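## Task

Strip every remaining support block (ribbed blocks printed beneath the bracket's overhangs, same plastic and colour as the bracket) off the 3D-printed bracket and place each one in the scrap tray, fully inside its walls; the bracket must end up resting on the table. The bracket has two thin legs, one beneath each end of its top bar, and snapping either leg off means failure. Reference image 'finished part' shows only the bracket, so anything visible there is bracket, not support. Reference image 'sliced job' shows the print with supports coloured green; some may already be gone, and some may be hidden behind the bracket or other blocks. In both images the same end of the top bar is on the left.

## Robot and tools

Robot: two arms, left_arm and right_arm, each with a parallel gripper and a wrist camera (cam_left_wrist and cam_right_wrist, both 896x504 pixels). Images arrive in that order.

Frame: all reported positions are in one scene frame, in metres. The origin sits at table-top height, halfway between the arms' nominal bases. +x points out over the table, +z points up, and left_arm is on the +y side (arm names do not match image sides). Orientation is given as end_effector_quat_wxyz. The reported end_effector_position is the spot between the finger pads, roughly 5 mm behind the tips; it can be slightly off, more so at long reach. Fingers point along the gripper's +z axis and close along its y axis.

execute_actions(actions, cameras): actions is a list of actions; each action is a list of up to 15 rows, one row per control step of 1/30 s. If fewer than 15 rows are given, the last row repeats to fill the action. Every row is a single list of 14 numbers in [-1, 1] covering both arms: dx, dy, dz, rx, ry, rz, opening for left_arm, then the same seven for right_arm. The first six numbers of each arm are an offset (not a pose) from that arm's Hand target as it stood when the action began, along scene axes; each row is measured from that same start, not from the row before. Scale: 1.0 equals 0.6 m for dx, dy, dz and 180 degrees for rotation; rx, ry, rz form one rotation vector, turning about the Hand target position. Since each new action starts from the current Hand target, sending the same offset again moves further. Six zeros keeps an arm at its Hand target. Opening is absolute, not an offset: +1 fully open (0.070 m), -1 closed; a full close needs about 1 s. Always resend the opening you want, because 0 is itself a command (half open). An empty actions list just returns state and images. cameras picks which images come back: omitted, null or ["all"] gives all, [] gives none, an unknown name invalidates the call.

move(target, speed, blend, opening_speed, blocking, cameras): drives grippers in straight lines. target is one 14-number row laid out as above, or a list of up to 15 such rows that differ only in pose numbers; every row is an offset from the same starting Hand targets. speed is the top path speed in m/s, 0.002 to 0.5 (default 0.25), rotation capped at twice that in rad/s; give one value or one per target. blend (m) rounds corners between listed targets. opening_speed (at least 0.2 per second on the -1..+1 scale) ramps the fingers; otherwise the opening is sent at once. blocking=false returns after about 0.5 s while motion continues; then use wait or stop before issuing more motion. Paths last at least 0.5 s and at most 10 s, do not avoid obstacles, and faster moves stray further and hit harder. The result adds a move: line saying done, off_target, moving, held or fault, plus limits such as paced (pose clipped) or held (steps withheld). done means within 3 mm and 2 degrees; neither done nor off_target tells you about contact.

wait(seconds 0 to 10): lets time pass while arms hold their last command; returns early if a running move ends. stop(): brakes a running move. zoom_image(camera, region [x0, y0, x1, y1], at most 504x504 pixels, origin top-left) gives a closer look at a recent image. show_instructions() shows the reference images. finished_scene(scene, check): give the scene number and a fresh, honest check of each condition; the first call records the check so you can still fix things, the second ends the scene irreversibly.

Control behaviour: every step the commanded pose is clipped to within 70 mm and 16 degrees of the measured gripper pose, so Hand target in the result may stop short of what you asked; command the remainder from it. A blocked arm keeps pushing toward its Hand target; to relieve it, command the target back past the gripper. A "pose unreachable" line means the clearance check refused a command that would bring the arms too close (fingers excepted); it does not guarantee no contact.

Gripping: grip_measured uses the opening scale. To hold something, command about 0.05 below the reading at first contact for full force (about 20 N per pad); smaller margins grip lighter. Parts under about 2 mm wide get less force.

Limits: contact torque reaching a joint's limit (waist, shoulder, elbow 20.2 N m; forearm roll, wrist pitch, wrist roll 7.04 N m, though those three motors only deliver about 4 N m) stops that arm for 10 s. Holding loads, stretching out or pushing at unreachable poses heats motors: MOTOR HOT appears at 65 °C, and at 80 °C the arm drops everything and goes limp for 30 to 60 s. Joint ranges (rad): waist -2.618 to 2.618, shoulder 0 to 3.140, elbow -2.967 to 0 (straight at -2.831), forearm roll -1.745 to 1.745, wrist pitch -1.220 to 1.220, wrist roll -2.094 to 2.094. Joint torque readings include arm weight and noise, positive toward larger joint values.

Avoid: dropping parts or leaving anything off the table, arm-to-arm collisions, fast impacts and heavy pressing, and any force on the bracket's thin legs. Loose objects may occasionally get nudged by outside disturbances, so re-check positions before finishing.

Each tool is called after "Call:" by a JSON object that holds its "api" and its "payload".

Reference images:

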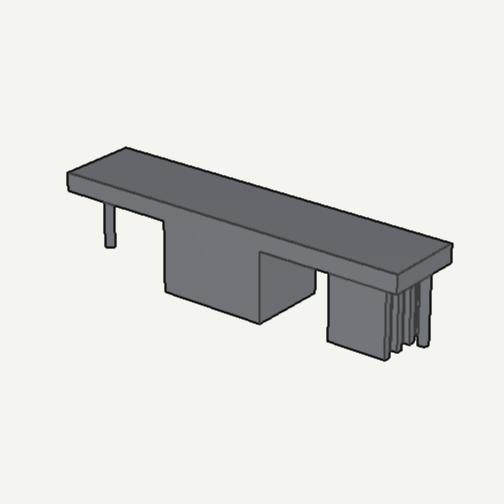

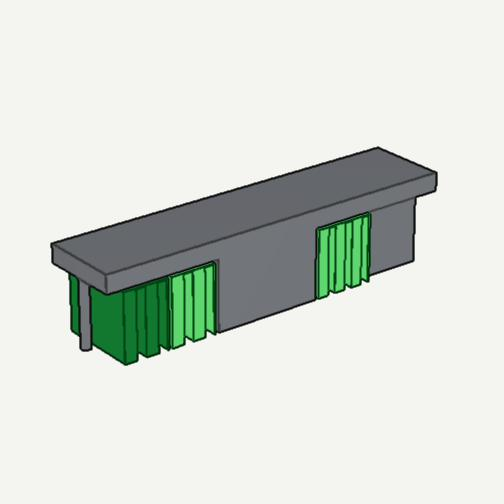

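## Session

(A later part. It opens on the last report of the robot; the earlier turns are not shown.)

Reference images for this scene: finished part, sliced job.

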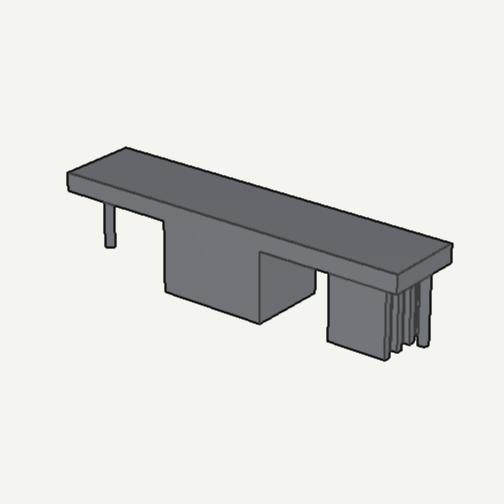

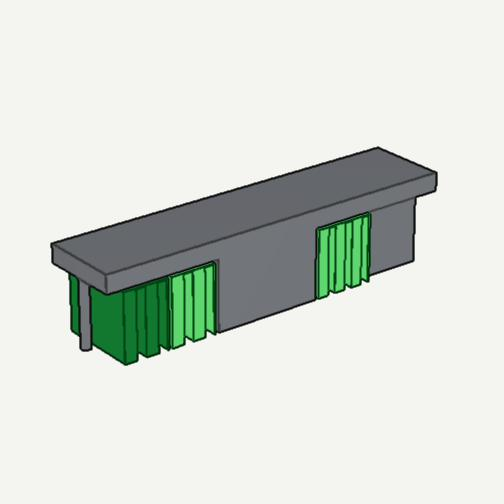

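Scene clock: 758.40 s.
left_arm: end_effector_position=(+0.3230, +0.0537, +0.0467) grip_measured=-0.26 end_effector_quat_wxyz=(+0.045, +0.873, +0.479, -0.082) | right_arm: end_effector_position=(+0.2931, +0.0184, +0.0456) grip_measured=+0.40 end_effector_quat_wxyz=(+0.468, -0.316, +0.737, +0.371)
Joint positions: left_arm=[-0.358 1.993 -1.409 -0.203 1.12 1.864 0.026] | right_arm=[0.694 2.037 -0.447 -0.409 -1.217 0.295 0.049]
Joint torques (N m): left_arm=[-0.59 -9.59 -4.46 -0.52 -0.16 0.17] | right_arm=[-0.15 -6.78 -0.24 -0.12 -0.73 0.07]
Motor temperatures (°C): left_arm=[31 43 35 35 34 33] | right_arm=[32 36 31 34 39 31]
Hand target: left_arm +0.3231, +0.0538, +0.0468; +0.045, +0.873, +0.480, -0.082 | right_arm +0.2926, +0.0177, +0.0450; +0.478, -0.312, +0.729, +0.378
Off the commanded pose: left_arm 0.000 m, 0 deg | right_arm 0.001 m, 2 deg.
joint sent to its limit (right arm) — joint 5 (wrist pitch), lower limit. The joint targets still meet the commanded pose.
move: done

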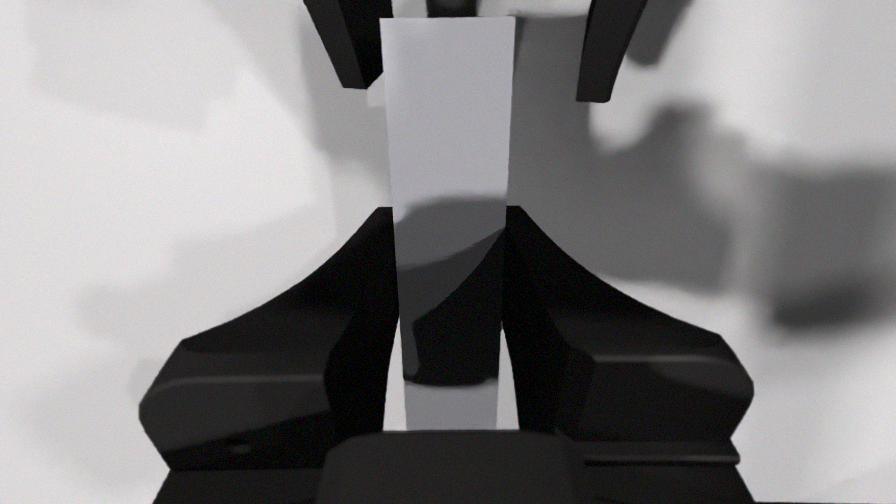

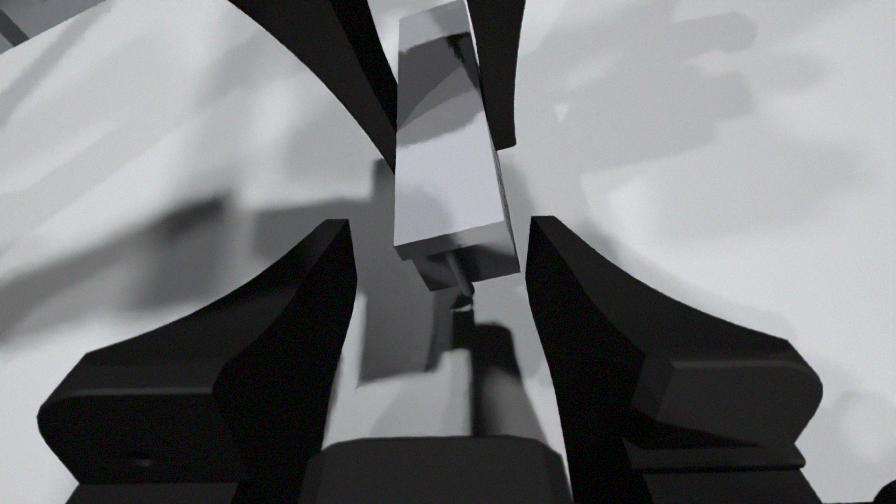

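Call:
{"api": "move", "payload": {"target": [0, 0, 0, 0, 0, 0, -0.45, 0.0100, 0.0022, 0, 0, 0, 0, 0.4], "speed": 0.04, "cameras": []}}

Call:
{"api": "move", "payload": {"target": [0, 0, 0, 0, 0, 0, -0.45, 0, 0, 0, 0, 0, 0, -0.4], "opening_speed": 0.6}}

Call:
{"api": "zoom_image", "payload": {"camera": "cam_right_wrist", "region": [300, 100, 620, 320]}}

Call:
{"api": "zoom_image", "payload": {"camera": "cam_left_wrist", "region": [330, 0, 580, 220]}}

Scene clock: 787.13 s.
left_arm: end_effector_position=(+0.3230, +0.0537, +0.0467) grip_measured=-0.26 end_effector_quat_wxyz=(+0.045, +0.873, +0.479, -0.082) | right_arm: end_effector_position=(+0.2987, +0.0192, +0.0458) grip_measured=+0.40 end_effector_quat_wxyz=(+0.470, -0.315, +0.735, +0.373)
Joint positions: left_arm=[-0.358 1.993 -1.409 -0.203 1.12 1.864 0.026] | right_arm=[0.68 2.047 -0.466 -0.424 -1.217 0.298 0.049]
Joint torques (N m): left_arm=[-0.58 -9.59 -4.49 -0.52 -0.16 0.17] | right_arm=[-0.62 -6.1 -1.91 -0.1 -0.82 0.14]
Motor temperatures (°C): left_arm=[31 43 35 35 34 33] | right_arm=[32 37 31 34 40 31]
Hand target: left_arm +0.3231, +0.0538, +0.0468; +0.045, +0.873, +0.480, -0.082 | right_arm +0.2986, +0.0189, +0.0450; +0.478, -0.312, +0.729, +0.378
Off the commanded pose: left_arm 0.000 m, 0 deg | right_arm 0.001 m, 1 deg.
joint read past its limit (right arm) — joint 5 (wrist pitch), lower limit.
joint sent to its limit (right arm) — joint 5 (wrist pitch), lower limit. The joint targets still meet the commanded pose.
move: done
No camera images: "cameras" was empty.

Scene clock: 788.67 s.
left_arm: end_effector_position=(+0.3228, +0.0538, +0.0468) grip_measured=-0.26 end_effector_quat_wxyz=(+0.044, +0.873, +0.479, -0.082) | right_arm: end_effector_position=(+0.2989, +0.0189, +0.0453) grip_measured=-0.13 end_effector_quat_wxyz=(+0.470, -0.315, +0.736, +0.372)
Joint positions: left_arm=[-0.358 1.993 -1.409 -0.203 1.121 1.864 0.026] | right_arm=[0.679 2.048 -0.466 -0.424 -1.216 0.298 0.03]
Joint torques (N m): left_arm=[-0.57 -9.04 -6 -0.64 -1.09 -0.02] | right_arm=[0.98 -7.08 -1.6 -1.11 -0.97 0.06]
Motor temperatures (°C): left_arm=[31 43 35 35 34 33] | right_arm=[32 37 31 34 40 31]
Hand target: left_arm +0.3231, +0.0538, +0.0468; +0.045, +0.873, +0.480, -0.082 | right_arm +0.2986, +0.0189, +0.0450; +0.478, -0.312, +0.729, +0.378
Off the commanded pose: left_arm 0.000 m, 0 deg | right_arm 0.000 m, 1 deg.
joint sent to its limit (right arm) — joint 5 (wrist pitch), lower limit. The joint targets still meet the commanded pose.
move: done

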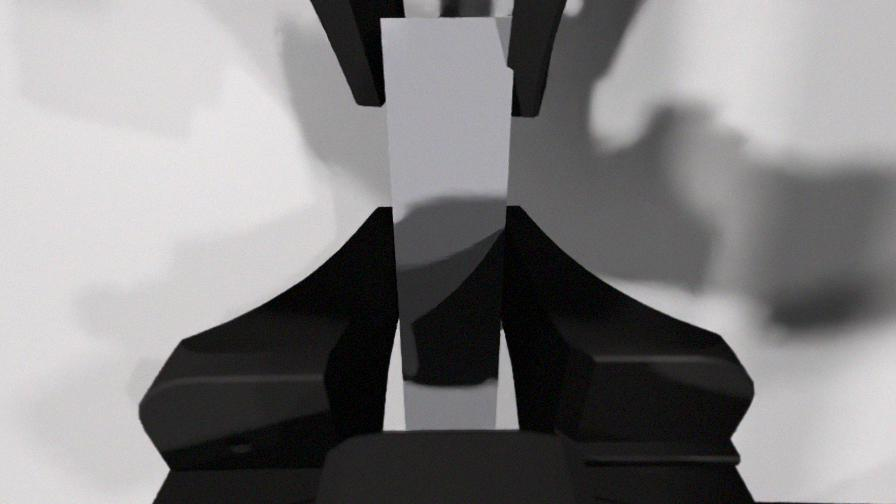

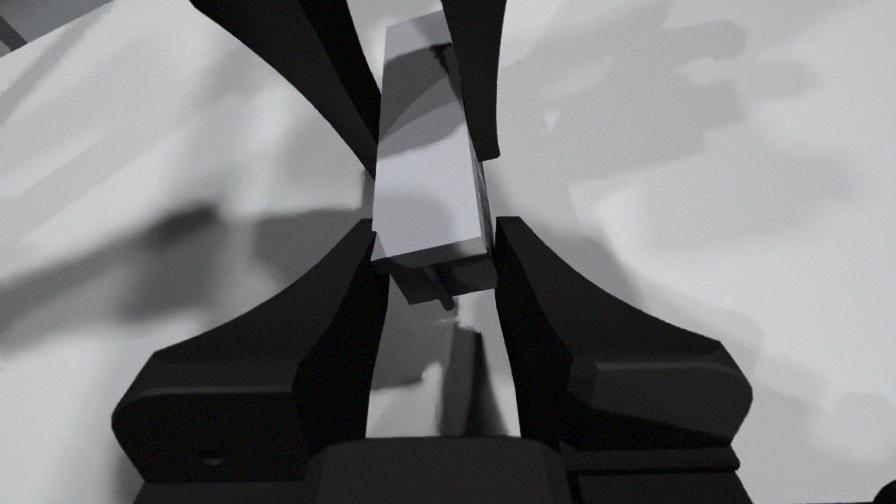

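Scaled by 1.575 from the camera's 896x504 image, which has a finer 1280x720 frame.

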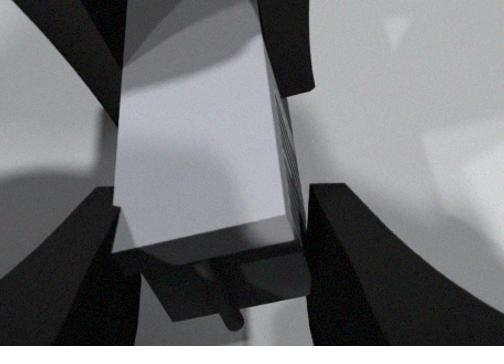

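Scaled by 2.016 from the camera's 896x504 image, which has a finer 1280x720 frame.

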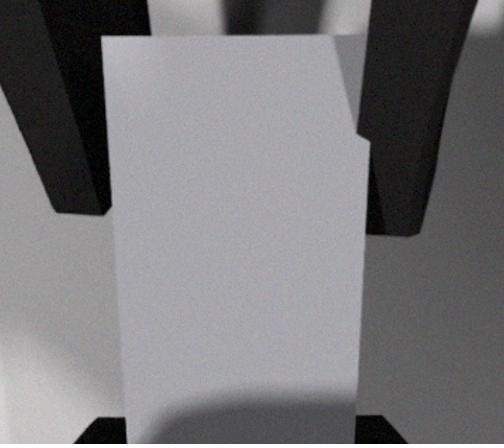

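Call:
{"api": "move", "payload": {"target": [0, 0, 0, 0, 0, 0, -0.45, -0.0060, 0.0033, 0, 0.0203, 0.0375, -0.0125, -0.4], "speed": 0.06}}

Call:
{"api": "move", "payload": {"target": [0, 0, 0, 0, 0, 0, -0.45, 0.0060, -0.0033, 0, -0.0203, -0.0375, 0.0125, -0.4], "speed": 0.06, "cameras": []}}

Scene clock: 800.63 s.
left_arm: end_effector_position=(+0.3229, +0.0538, +0.0468) grip_measured=-0.26 end_effector_quat_wxyz=(+0.044, +0.872, +0.480, -0.082) | right_arm: end_effector_position=(+0.2952, +0.0211, +0.0450) grip_measured=-0.16 end_effector_quat_wxyz=(+0.442, -0.262, +0.757, +0.403)
Joint positions: left_arm=[-0.358 1.993 -1.409 -0.203 1.121 1.863 0.026] | right_arm=[0.701 2.045 -0.459 -0.398 -1.216 0.435 0.029]
Joint torques (N m): left_arm=[0.61 -7.73 -4.23 -0.27 -0.26 0.12] | right_arm=[0.68 -9.38 -1.32 0.16 -1.23 -0.09]
Motor temperatures (°C): left_arm=[31 42 35 35 35 33] | right_arm=[32 37 31 35 41 31]
Hand target: left_arm +0.3231, +0.0538, +0.0468; +0.045, +0.873, +0.480, -0.082 | right_arm +0.2950, +0.0210, +0.0450; +0.451, -0.259, +0.750, +0.409
Off the commanded pose: left_arm 0.000 m, 0 deg | right_arm 0.000 m, 2 deg.
joint sent to its limit (right arm) — joint 5 (wrist pitch), lower limit. The joint targets still meet the commanded pose.
move: done

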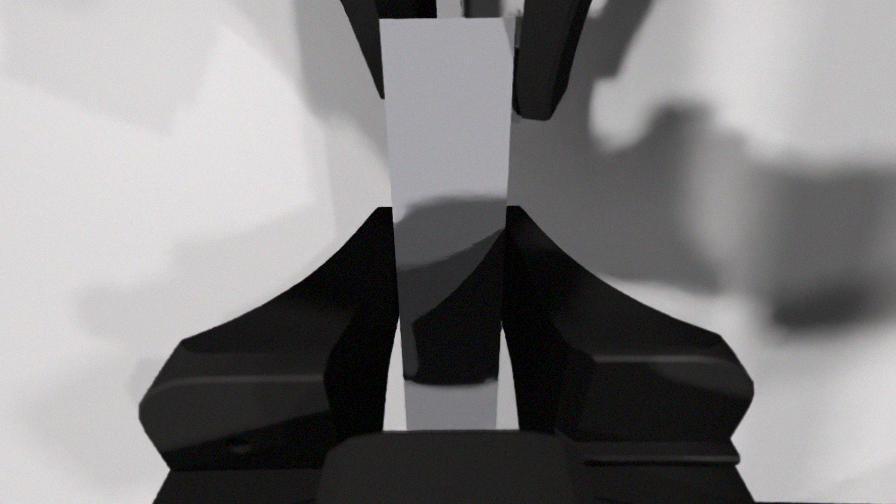

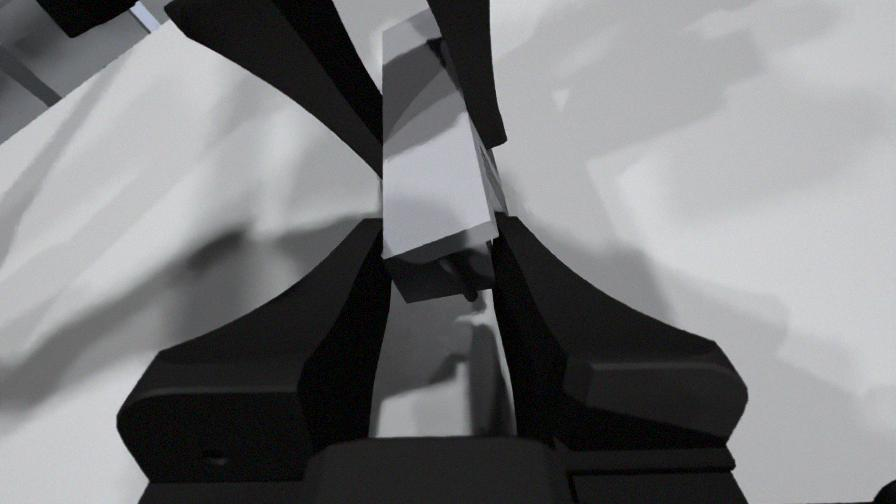

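Scene clock: 802.10 s.
left_arm: end_effector_position=(+0.3231, +0.0537, +0.0468) grip_measured=-0.26 end_effector_quat_wxyz=(+0.045, +0.872, +0.480, -0.081) | right_arm: end_effector_position=(+0.2986, +0.0192, +0.0457) grip_measured=-0.16 end_effector_quat_wxyz=(+0.470, -0.316, +0.735, +0.373)
Joint positions: left_arm=[-0.358 1.993 -1.409 -0.203 1.12 1.863 0.026] | right_arm=[0.68 2.047 -0.466 -0.424 -1.216 0.298 0.029]
Joint torques (N m): left_arm=[0.77 -7.87 -4.53 0.06 0.12 0.1] | right_arm=[-1.39 -6.97 -2.61 0.44 -1.2 0.14]
Motor temperatures (°C): left_arm=[31 42 35 35 35 33] | right_arm=[32 38 31 35 41 31]
Hand target: left_arm +0.3231, +0.0538, +0.0468; +0.045, +0.873, +0.480, -0.082 | right_arm +0.2986, +0.0189, +0.0450; +0.478, -0.312, +0.729, +0.378
Off the commanded pose: left_arm 0.000 m, 0 deg | right_arm 0.001 m, 1 deg.
joint read past its limit (right arm) — joint 5 (wrist pitch), lower limit.
joint sent to its limit (right arm) — joint 5 (wrist pitch), lower limit. The joint targets still meet the commanded pose.
move: done
No camera images: "cameras" was empty.

Call:
{"api": "execute_actions", "payload": {"actions": []}}

Call:
{"api": "zoom_image", "payload": {"camera": "cam_right_wrist", "region": [340, 140, 560, 330]}}

Call:
{"api": "zoom_image", "payload": {"camera": "cam_left_wrist", "region": [350, 0, 560, 140]}}

Scene clock: 808.27 s.
left_arm: end_effector_position=(+0.3231, +0.0537, +0.0468) grip_measured=-0.26 end_effector_quat_wxyz=(+0.045, +0.872, +0.480, -0.081) | right_arm: end_effector_position=(+0.2988, +0.0190, +0.0453) grip_measured=-0.16 end_effector_quat_wxyz=(+0.470, -0.315, +0.736, +0.372)
Joint positions: left_arm=[-0.358 1.993 -1.409 -0.203 1.12 1.863 0.026] | right_arm=[0.679 2.048 -0.466 -0.424 -1.216 0.298 0.029]
Joint torques (N m): left_arm=[1.36 -8.39 -4.55 -0.05 0.33 0.25] | right_arm=[-1.64 -6.5 -0.77 0.7 -0.71 0.13]
Motor temperatures (°C): left_arm=[31 42 35 34 35 33] | right_arm=[32 37 31 35 41 31]
Hand target: left_arm +0.3231, +0.0538, +0.0468; +0.045, +0.873, +0.480, -0.082 | right_arm +0.2986, +0.0189, +0.0450; +0.478, -0.312, +0.729, +0.378
Tool commands: left_gripper/opening=-0.45 right_gripper/opening=-0.4
Off the commanded pose: left_arm 0.000 m, 0 deg | right_arm 0.000 m, 1 deg.

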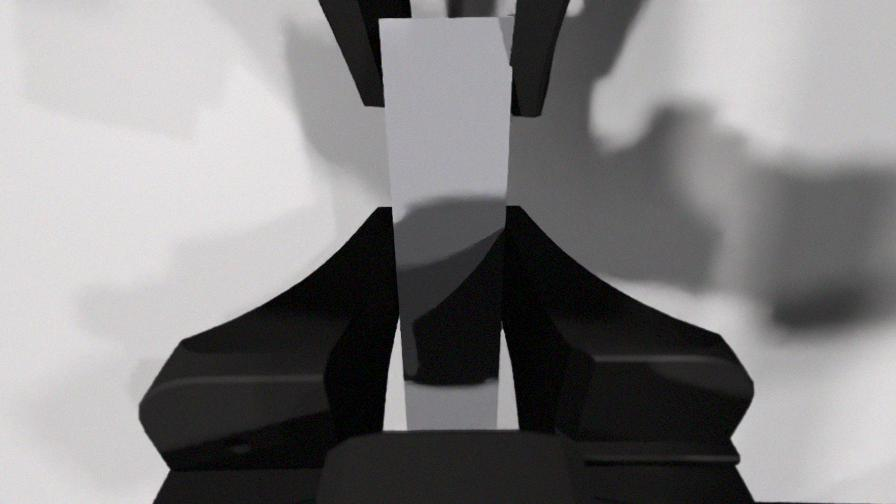

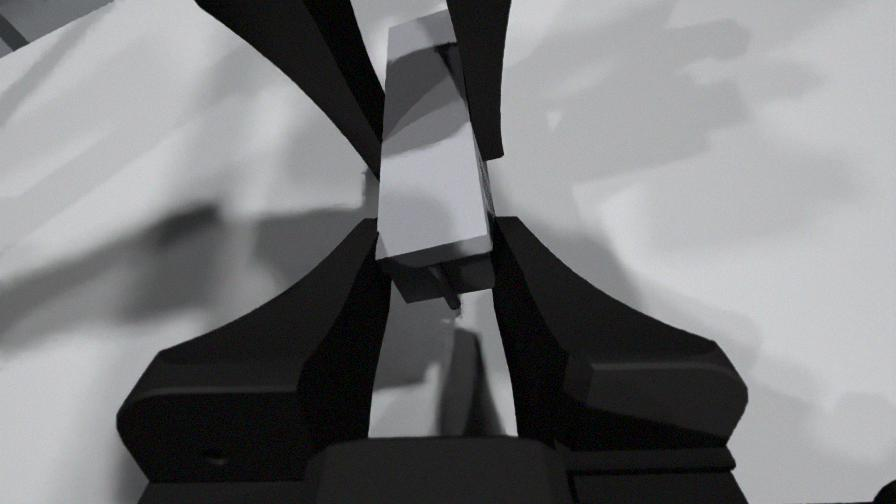

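Scaled by 2.291 from the camera's 896x504 image, which has a finer 1280x720 frame.

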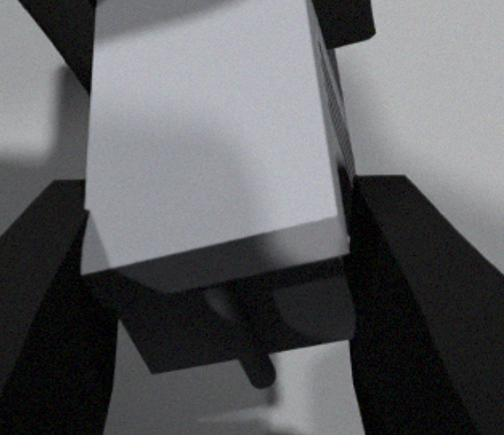

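Scaled by 2.400 from the camera's 896x504 image, which has a finer 1280x720 frame.

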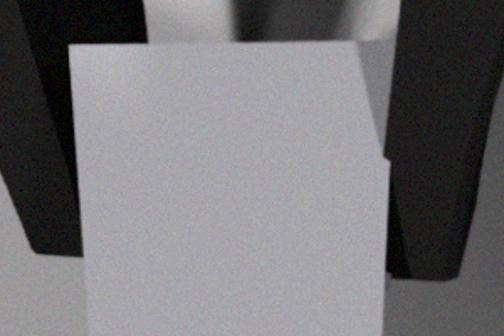

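Call:
{"api": "move", "payload": {"target": [0, 0, 0, 0, 0, 0, -0.45, -0.0146, 0.0080, 0, 0, 0, 0, -0.4], "speed": 0.05}}

Call:
{"api": "move", "payload": {"target": [0, 0, 0, 0, 0, 0, -0.45, 0.0146, -0.0080, 0, 0, 0, 0, -0.4], "speed": 0.08}}

Scene clock: 852.90 s.
left_arm: end_effector_position=(+0.3229, +0.0538, +0.0468) grip_measured=-0.26 end_effector_quat_wxyz=(+0.044, +0.873, +0.479, -0.082) | right_arm: end_effector_position=(+0.2901, +0.0239, +0.0449) grip_measured=-0.16 end_effector_quat_wxyz=(+0.468, -0.315, +0.738, +0.371)
Joint positions: left_arm=[-0.358 1.993 -1.409 -0.203 1.121 1.864 0.026] | right_arm=[0.725 2.041 -0.452 -0.376 -1.216 0.294 0.029]
Joint torques (N m): left_arm=[0.74 -8.81 -4.57 -0.53 -0.26 0.01] | right_arm=[0.71 -8.35 -0.87 -0.09 -0.71 -0.1]
Motor temperatures (°C): left_arm=[31 42 35 34 35 33] | right_arm=[32 37 31 34 40 31]
Hand target: left_arm +0.3231, +0.0538, +0.0468; +0.045, +0.873, +0.480, -0.082 | right_arm +0.2898, +0.0239, +0.0450; +0.478, -0.312, +0.729, +0.378
Off the commanded pose: left_arm 0.000 m, 0 deg | right_arm 0.000 m, 2 deg.
joint sent to its limit (right arm) — joint 5 (wrist pitch), lower limit. The joint targets still meet the commanded pose.
move: done

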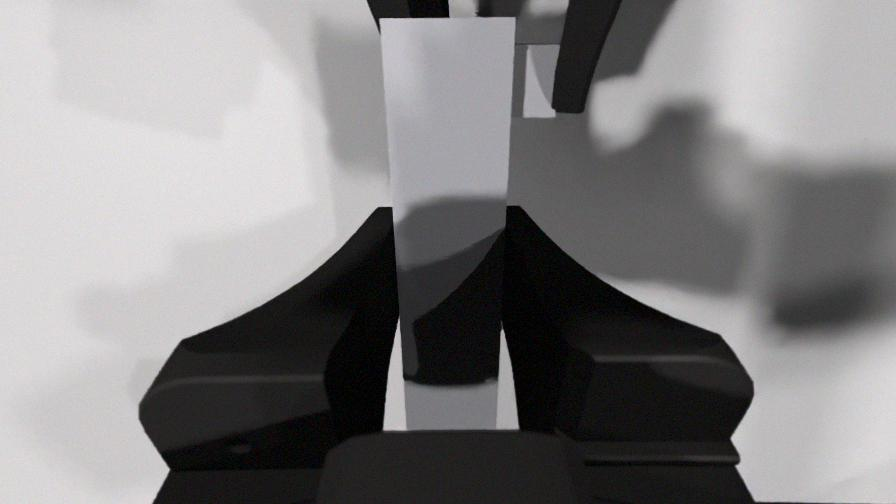

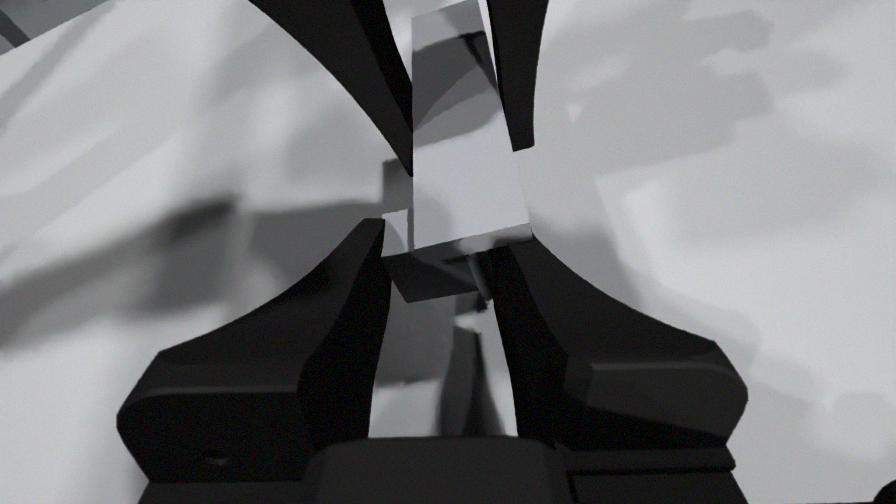

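Scene clock: 853.60 s.
left_arm: end_effector_position=(+0.3231, +0.0537, +0.0468) grip_measured=-0.26 end_effector_quat_wxyz=(+0.045, +0.873, +0.479, -0.081) | right_arm: end_effector_position=(+0.2985, +0.0192, +0.0456) grip_measured=-0.16 end_effector_quat_wxyz=(+0.470, -0.316, +0.735, +0.373)
Joint positions: left_arm=[-0.358 1.993 -1.409 -0.203 1.12 1.864 0.026] | right_arm=[0.679 2.047 -0.466 -0.425 -1.216 0.298 0.029]
Joint torques (N m): left_arm=[0.17 -8.86 -4.57 -0.33 0.12 0.13] | right_arm=[-0.84 -6.42 -2.45 0.42 -1.02 0.15]
Motor temperatures (°C): left_arm=[31 42 35 34 35 33] | right_arm=[32 37 31 34 40 31]
Hand target: left_arm +0.3231, +0.0538, +0.0468; +0.045, +0.873, +0.480, -0.082 | right_arm +0.2986, +0.0189, +0.0450; +0.478, -0.312, +0.729, +0.378
Off the commanded pose: left_arm 0.000 m, 0 deg | right_arm 0.001 m, 1 deg.
joint sent to its limit (right arm) — joint 5 (wrist pitch), lower limit. The joint targets still meet the commanded pose.
move: done

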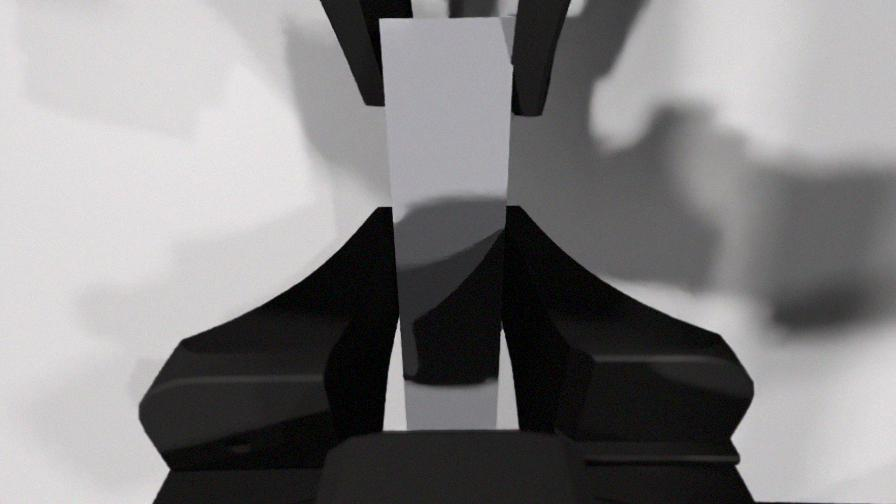

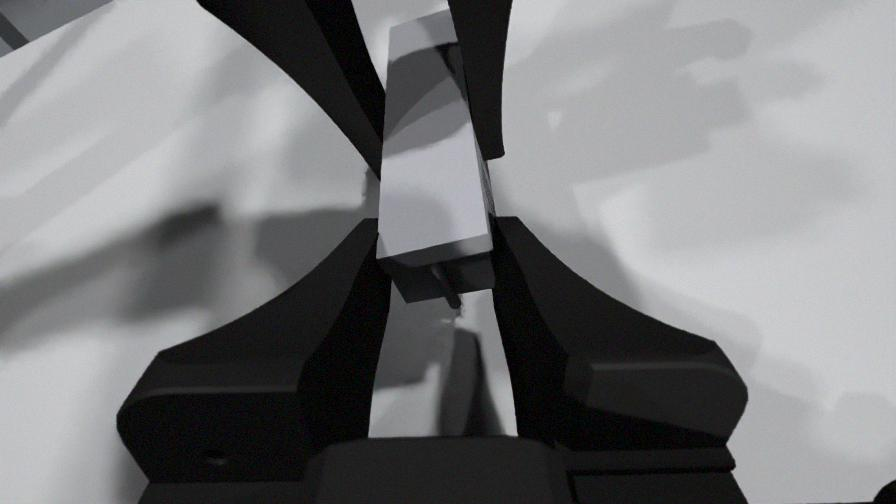

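Call:
{"api": "move", "payload": {"target": [0, 0, 0, 0, 0, 0, -0.45, 0, 0, 0, -0.0356, -0.0656, 0.0219, -0.45], "speed": 0.1}}

Call:
{"api": "zoom_image", "payload": {"camera": "cam_right_wrist", "region": [340, 140, 560, 330]}}

Scene clock: 876.97 s.
left_arm: end_effector_position=(+0.3231, +0.0537, +0.0468) grip_measured=-0.26 end_effector_quat_wxyz=(+0.045, +0.873, +0.479, -0.081) | right_arm: end_effector_position=(+0.2988, +0.0188, +0.0449) grip_measured=-0.17 end_effector_quat_wxyz=(+0.510, -0.404, +0.691, +0.314)
Joint positions: left_arm=[-0.358 1.993 -1.409 -0.203 1.12 1.864 0.026] | right_arm=[0.673 2.049 -0.467 -0.436 -1.216 0.056 0.029]
Joint torques (N m): left_arm=[0.51 -7.84 -4.57 -0.1 -0.34 0.01] | right_arm=[-0.45 -7.97 -2.97 -0.31 -1.38 0.08]
Motor temperatures (°C): left_arm=[31 42 35 34 35 33] | right_arm=[32 37 31 35 41 31]
Hand target: left_arm +0.3231, +0.0538, +0.0468; +0.045, +0.873, +0.480, -0.082 | right_arm +0.2986, +0.0189, +0.0450; +0.519, -0.400, +0.685, +0.319
Off the commanded pose: left_arm 0.000 m, 0 deg | right_arm 0.000 m, 1 deg.
joint sent to its limit (right arm) — joint 5 (wrist pitch), lower limit. The joint targets still meet the commanded pose.
move: done

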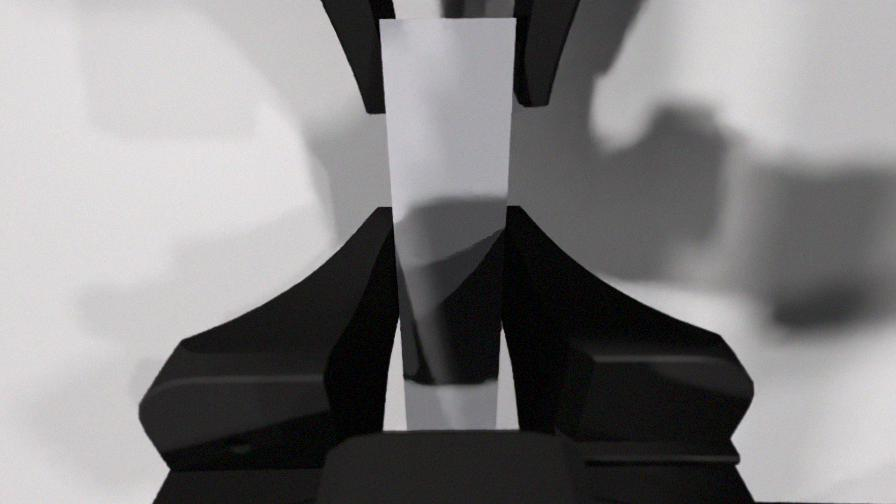

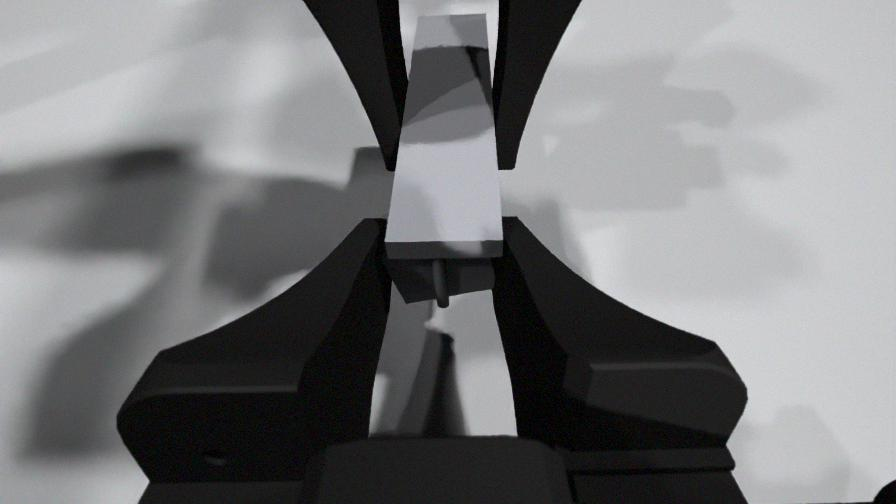

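Scaled by 2.291 from the camera's 896x504 image, which has a finer 1280x720 frame.

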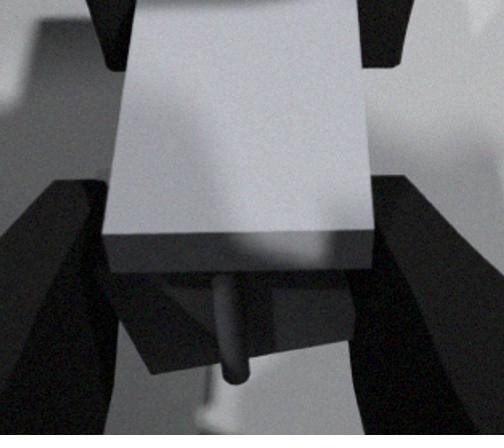

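Call:
{"api": "execute_actions", "payload": {"actions": []}}

Scene clock: 910.77 s.
left_arm: end_effector_position=(+0.3231, +0.0537, +0.0468) grip_measured=-0.26 end_effector_quat_wxyz=(+0.045, +0.873, +0.479, -0.081) | right_arm: end_effector_position=(+0.2988, +0.0188, +0.0449) grip_measured=-0.17 end_effector_quat_wxyz=(+0.510, -0.404, +0.691, +0.314)
Joint positions: left_arm=[-0.358 1.993 -1.409 -0.203 1.12 1.864 0.026] | right_arm=[0.673 2.049 -0.467 -0.436 -1.216 0.057 0.029]
Joint torques (N m): left_arm=[-1.25 -6.09 -4.58 -0.46 -0.3 0.16] | right_arm=[1.01 -9.72 -2.07 -0.05 -1.45 0.05]
Motor temperatures (°C): left_arm=[31 40 35 34 34 33] | right_arm=[32 39 31 34 47 31]
Hand target: left_arm +0.3231, +0.0538, +0.0468; +0.045, +0.873, +0.480, -0.082 | right_arm +0.2986, +0.0189, +0.0450; +0.519, -0.400, +0.685, +0.319
Tool commands: left_gripper/opening=-0.45 right_gripper/opening=-0.45
Off the commanded pose: left_arm 0.000 m, 0 deg | right_arm 0.000 m, 1 deg.

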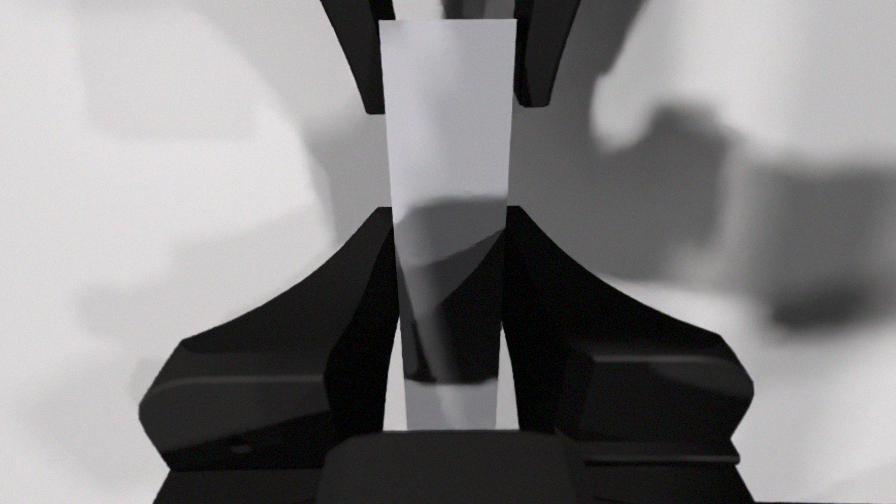

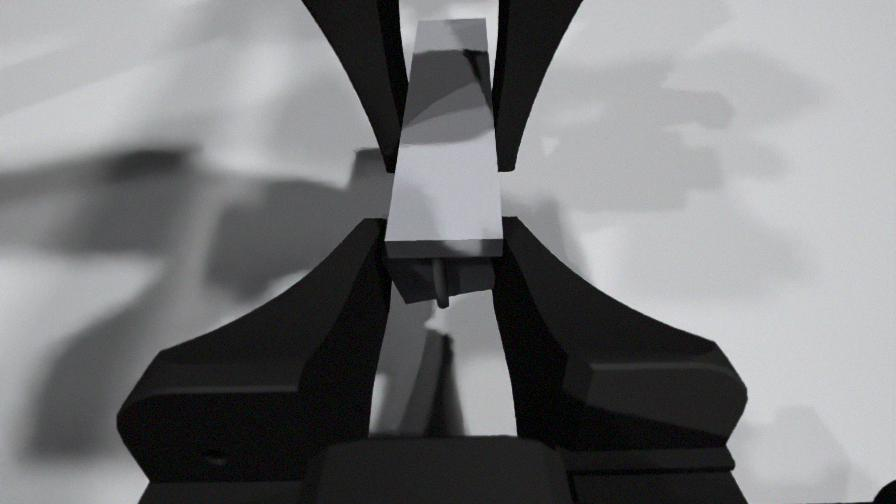

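Call:
{"api": "move", "payload": {"target": [0, 0, 0.06, 0, 0, 0, -0.45, 0, 0, 0, 0, 0, 0, -0.45], "speed": 0.08}}

Scene clock: 919.00 s.
left_arm: end_effector_position=(+0.3231, +0.0537, +0.0835) grip_measured=-0.26 end_effector_quat_wxyz=(+0.049, +0.872, +0.480, -0.078) | right_arm: end_effector_position=(+0.2989, +0.0189, +0.0458) grip_measured=-0.17 end_effector_quat_wxyz=(+0.511, -0.404, +0.691, +0.314)
Joint positions: left_arm=[-0.358 1.94 -1.48 -0.193 1.231 1.837 0.026] | right_arm=[0.673 2.047 -0.467 -0.436 -1.216 0.057 0.029]
Joint torques (N m): left_arm=[0.96 -7 -4.58 -0.28 -0.03 0.13] | right_arm=[0.39 -5.55 -1.77 0 -1.24 0.05]
Motor temperatures (°C): left_arm=[31 40 35 34 34 33] | right_arm=[32 40 31 34 48 31]
Hand target: left_arm +0.3230, +0.0543, +0.0827; +0.044, +0.872, +0.480, -0.081 | right_arm +0.2986, +0.0189, +0.0450; +0.519, -0.400, +0.685, +0.319
Off the commanded pose: left_arm 0.001 m, 1 deg | right_arm 0.001 m, 1 deg.
joint read past its limit (right arm) — joint 5 (wrist pitch), lower limit.
joint sent to its limit (left arm) — joint 5 (wrist pitch), upper limit. The joint targets still meet the commanded pose.
joint sent to its limit (right arm) — joint 5 (wrist pitch), lower limit. The joint targets still meet the commanded pose.
move: done

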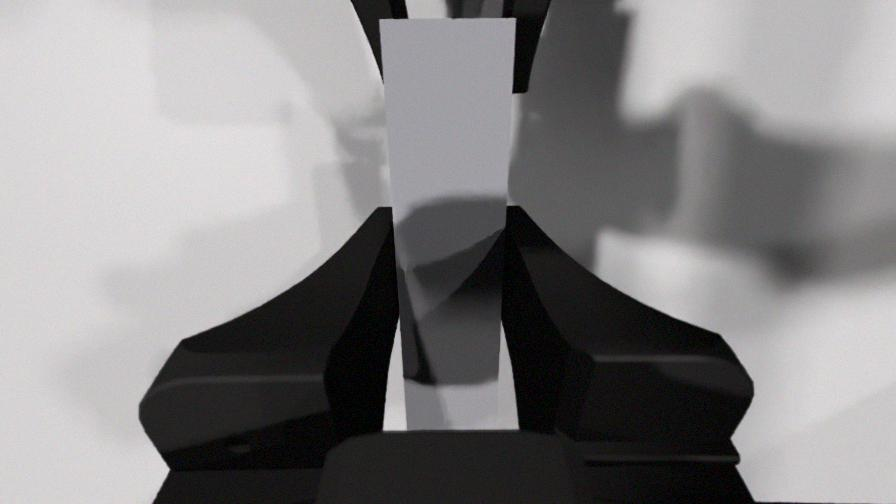

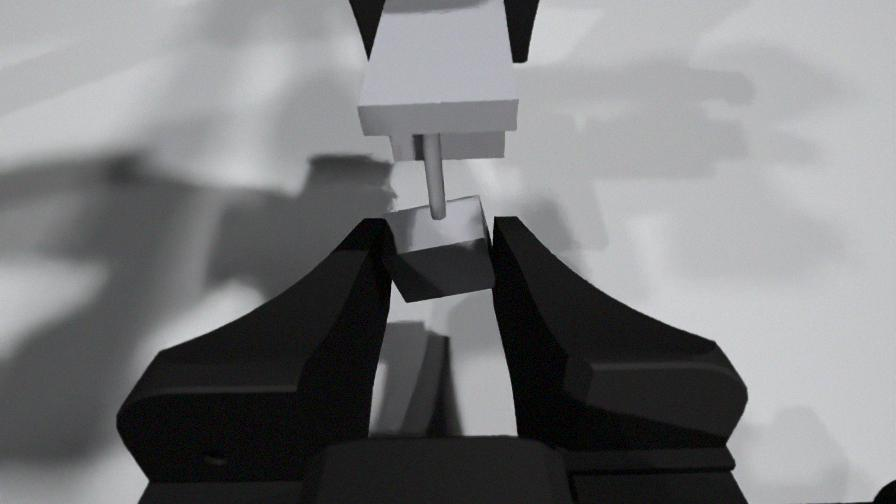

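Call:
{"api": "move", "payload": {"target": [[0,0,0,0,0,0,-0.45, -0.02395,-0.0439,0,0,0,0,-0.45],[0,0,0,0,0,0,-0.45, -0.0479,-0.0878,0.05,0,0,0,-0.45],[0,0,0,0,0,0,-0.45, 0.119,-0.2148,0.125,0,0,-0.177,-0.45]], "speed": [0.06, 0.1, 0.15], "blend": [0.005, 0.01, 0]}}

Scene clock: 1005.00 s.
left_arm: end_effector_position=(+0.3229, +0.0541, +0.0826) grip_measured=-0.26 end_effector_quat_wxyz=(+0.048, +0.872, +0.481, -0.079) | right_arm: end_effector_position=(+0.3703, -0.1100, +0.1223) grip_measured=-0.17 end_effector_quat_wxyz=(+0.588, -0.196, +0.767, +0.164)
Joint positions: left_arm=[-0.357 1.942 -1.479 -0.193 1.231 1.837 0.026] | right_arm=[0.497 1.621 -0.348 -0.05 -0.929 0.041 0.029]
Joint torques (N m): left_arm=[1.13 -7.64 -5.04 -0.28 -0.17 0.16] | right_arm=[0.63 -5.84 -2.37 -0.19 -0.8 0.05]
Motor temperatures (°C): left_arm=[31 40 35 34 34 33] | right_arm=[32 37 31 34 40 31]
Hand target: left_arm +0.3230, +0.0543, +0.0827; +0.044, +0.872, +0.480, -0.081 | right_arm +0.3700, -0.1099, +0.1222; +0.588, -0.196, +0.767, +0.164
Off the commanded pose: left_arm 0.000 m, 0 deg | right_arm 0.002 m, 0 deg.
joint sent to its limit (left arm) — joint 5 (wrist pitch), upper limit. The joint targets still meet the commanded pose.
move: done

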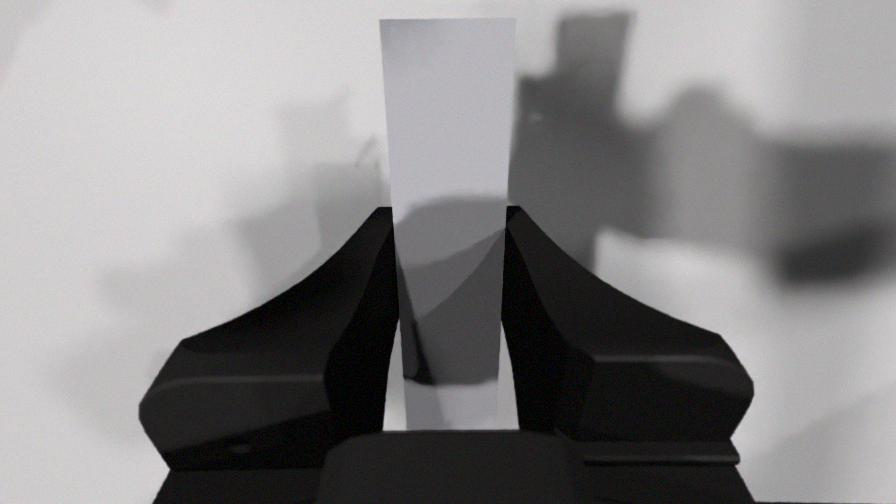

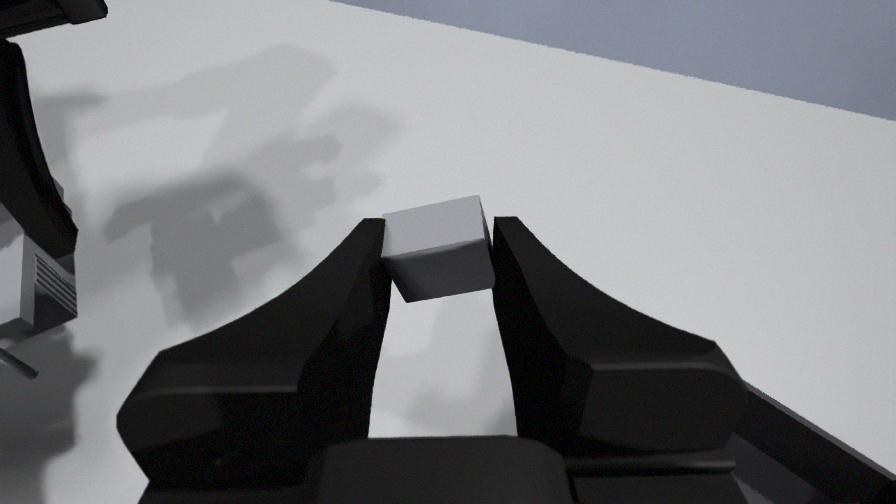

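Call:
{"api": "move", "payload": {"target": [[0,0,0,0,0,0,-0.45, 0,0,0.01,-0.125,0.2165,0,-0.45],[0,0,0,0,0,0,-0.45, 0.0033,-0.2418,-0.0537,-0.1245,0.3544,-0.1053,-0.45]], "speed": [0.22, 0.2], "blend": [0.02, 0]}}

Scene clock: 1039.67 s.
left_arm: end_effector_position=(+0.3229, +0.0541, +0.0826) grip_measured=-0.26 end_effector_quat_wxyz=(+0.048, +0.872, +0.481, -0.079) | right_arm: end_effector_position=(+0.3720, -0.2606, +0.0909) grip_measured=-0.17 end_effector_quat_wxyz=(+0.070, -0.058, +0.996, -0.004)
Joint positions: left_arm=[-0.357 1.942 -1.479 -0.193 1.231 1.837 0.026] | right_arm=[0.126 1.687 -1.154 -0.018 0.984 0.002 0.029]
Joint torques (N m): left_arm=[1.06 -8.72 -5.76 -0.29 -0.17 0.14] | right_arm=[0.84 -7.49 -3.75 0.1 -0.3 0.1]
Motor temperatures (°C): left_arm=[31 41 35 34 34 33] | right_arm=[32 36 31 34 41 31]
Hand target: left_arm +0.3230, +0.0543, +0.0827; +0.044, +0.872, +0.480, -0.081 | right_arm +0.3721, -0.2599, +0.0912; +0.071, -0.058, +0.996, -0.003
Off the commanded pose: left_arm 0.000 m, 0 deg | right_arm 0.006 m, 1 deg.
joint sent to its limit (left arm) — joint 5 (wrist pitch), upper limit. The joint targets still meet the commanded pose.
move: off_target (right_arm)

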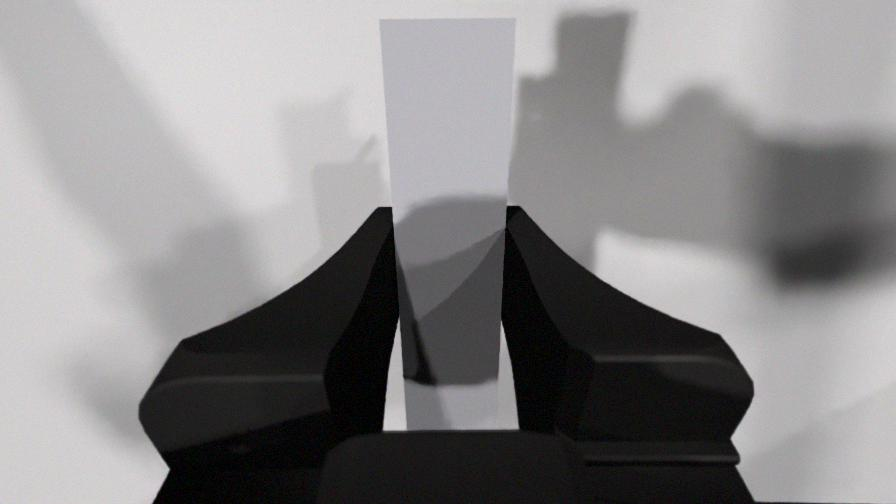

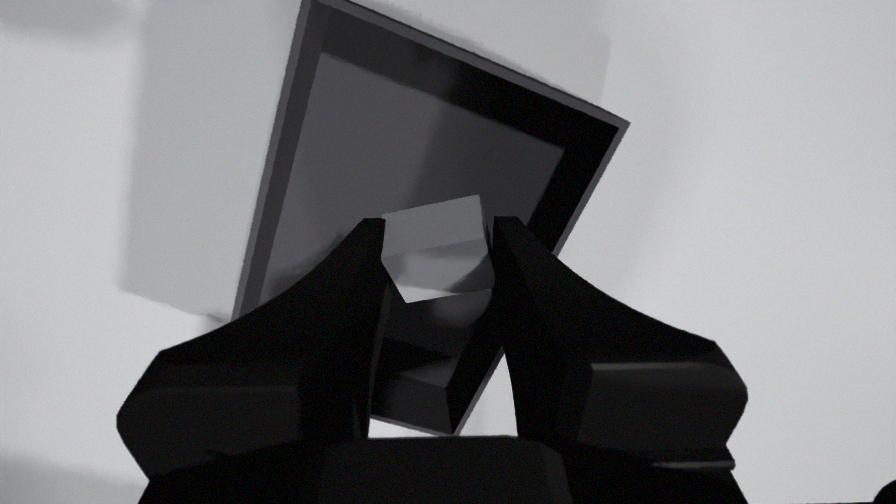

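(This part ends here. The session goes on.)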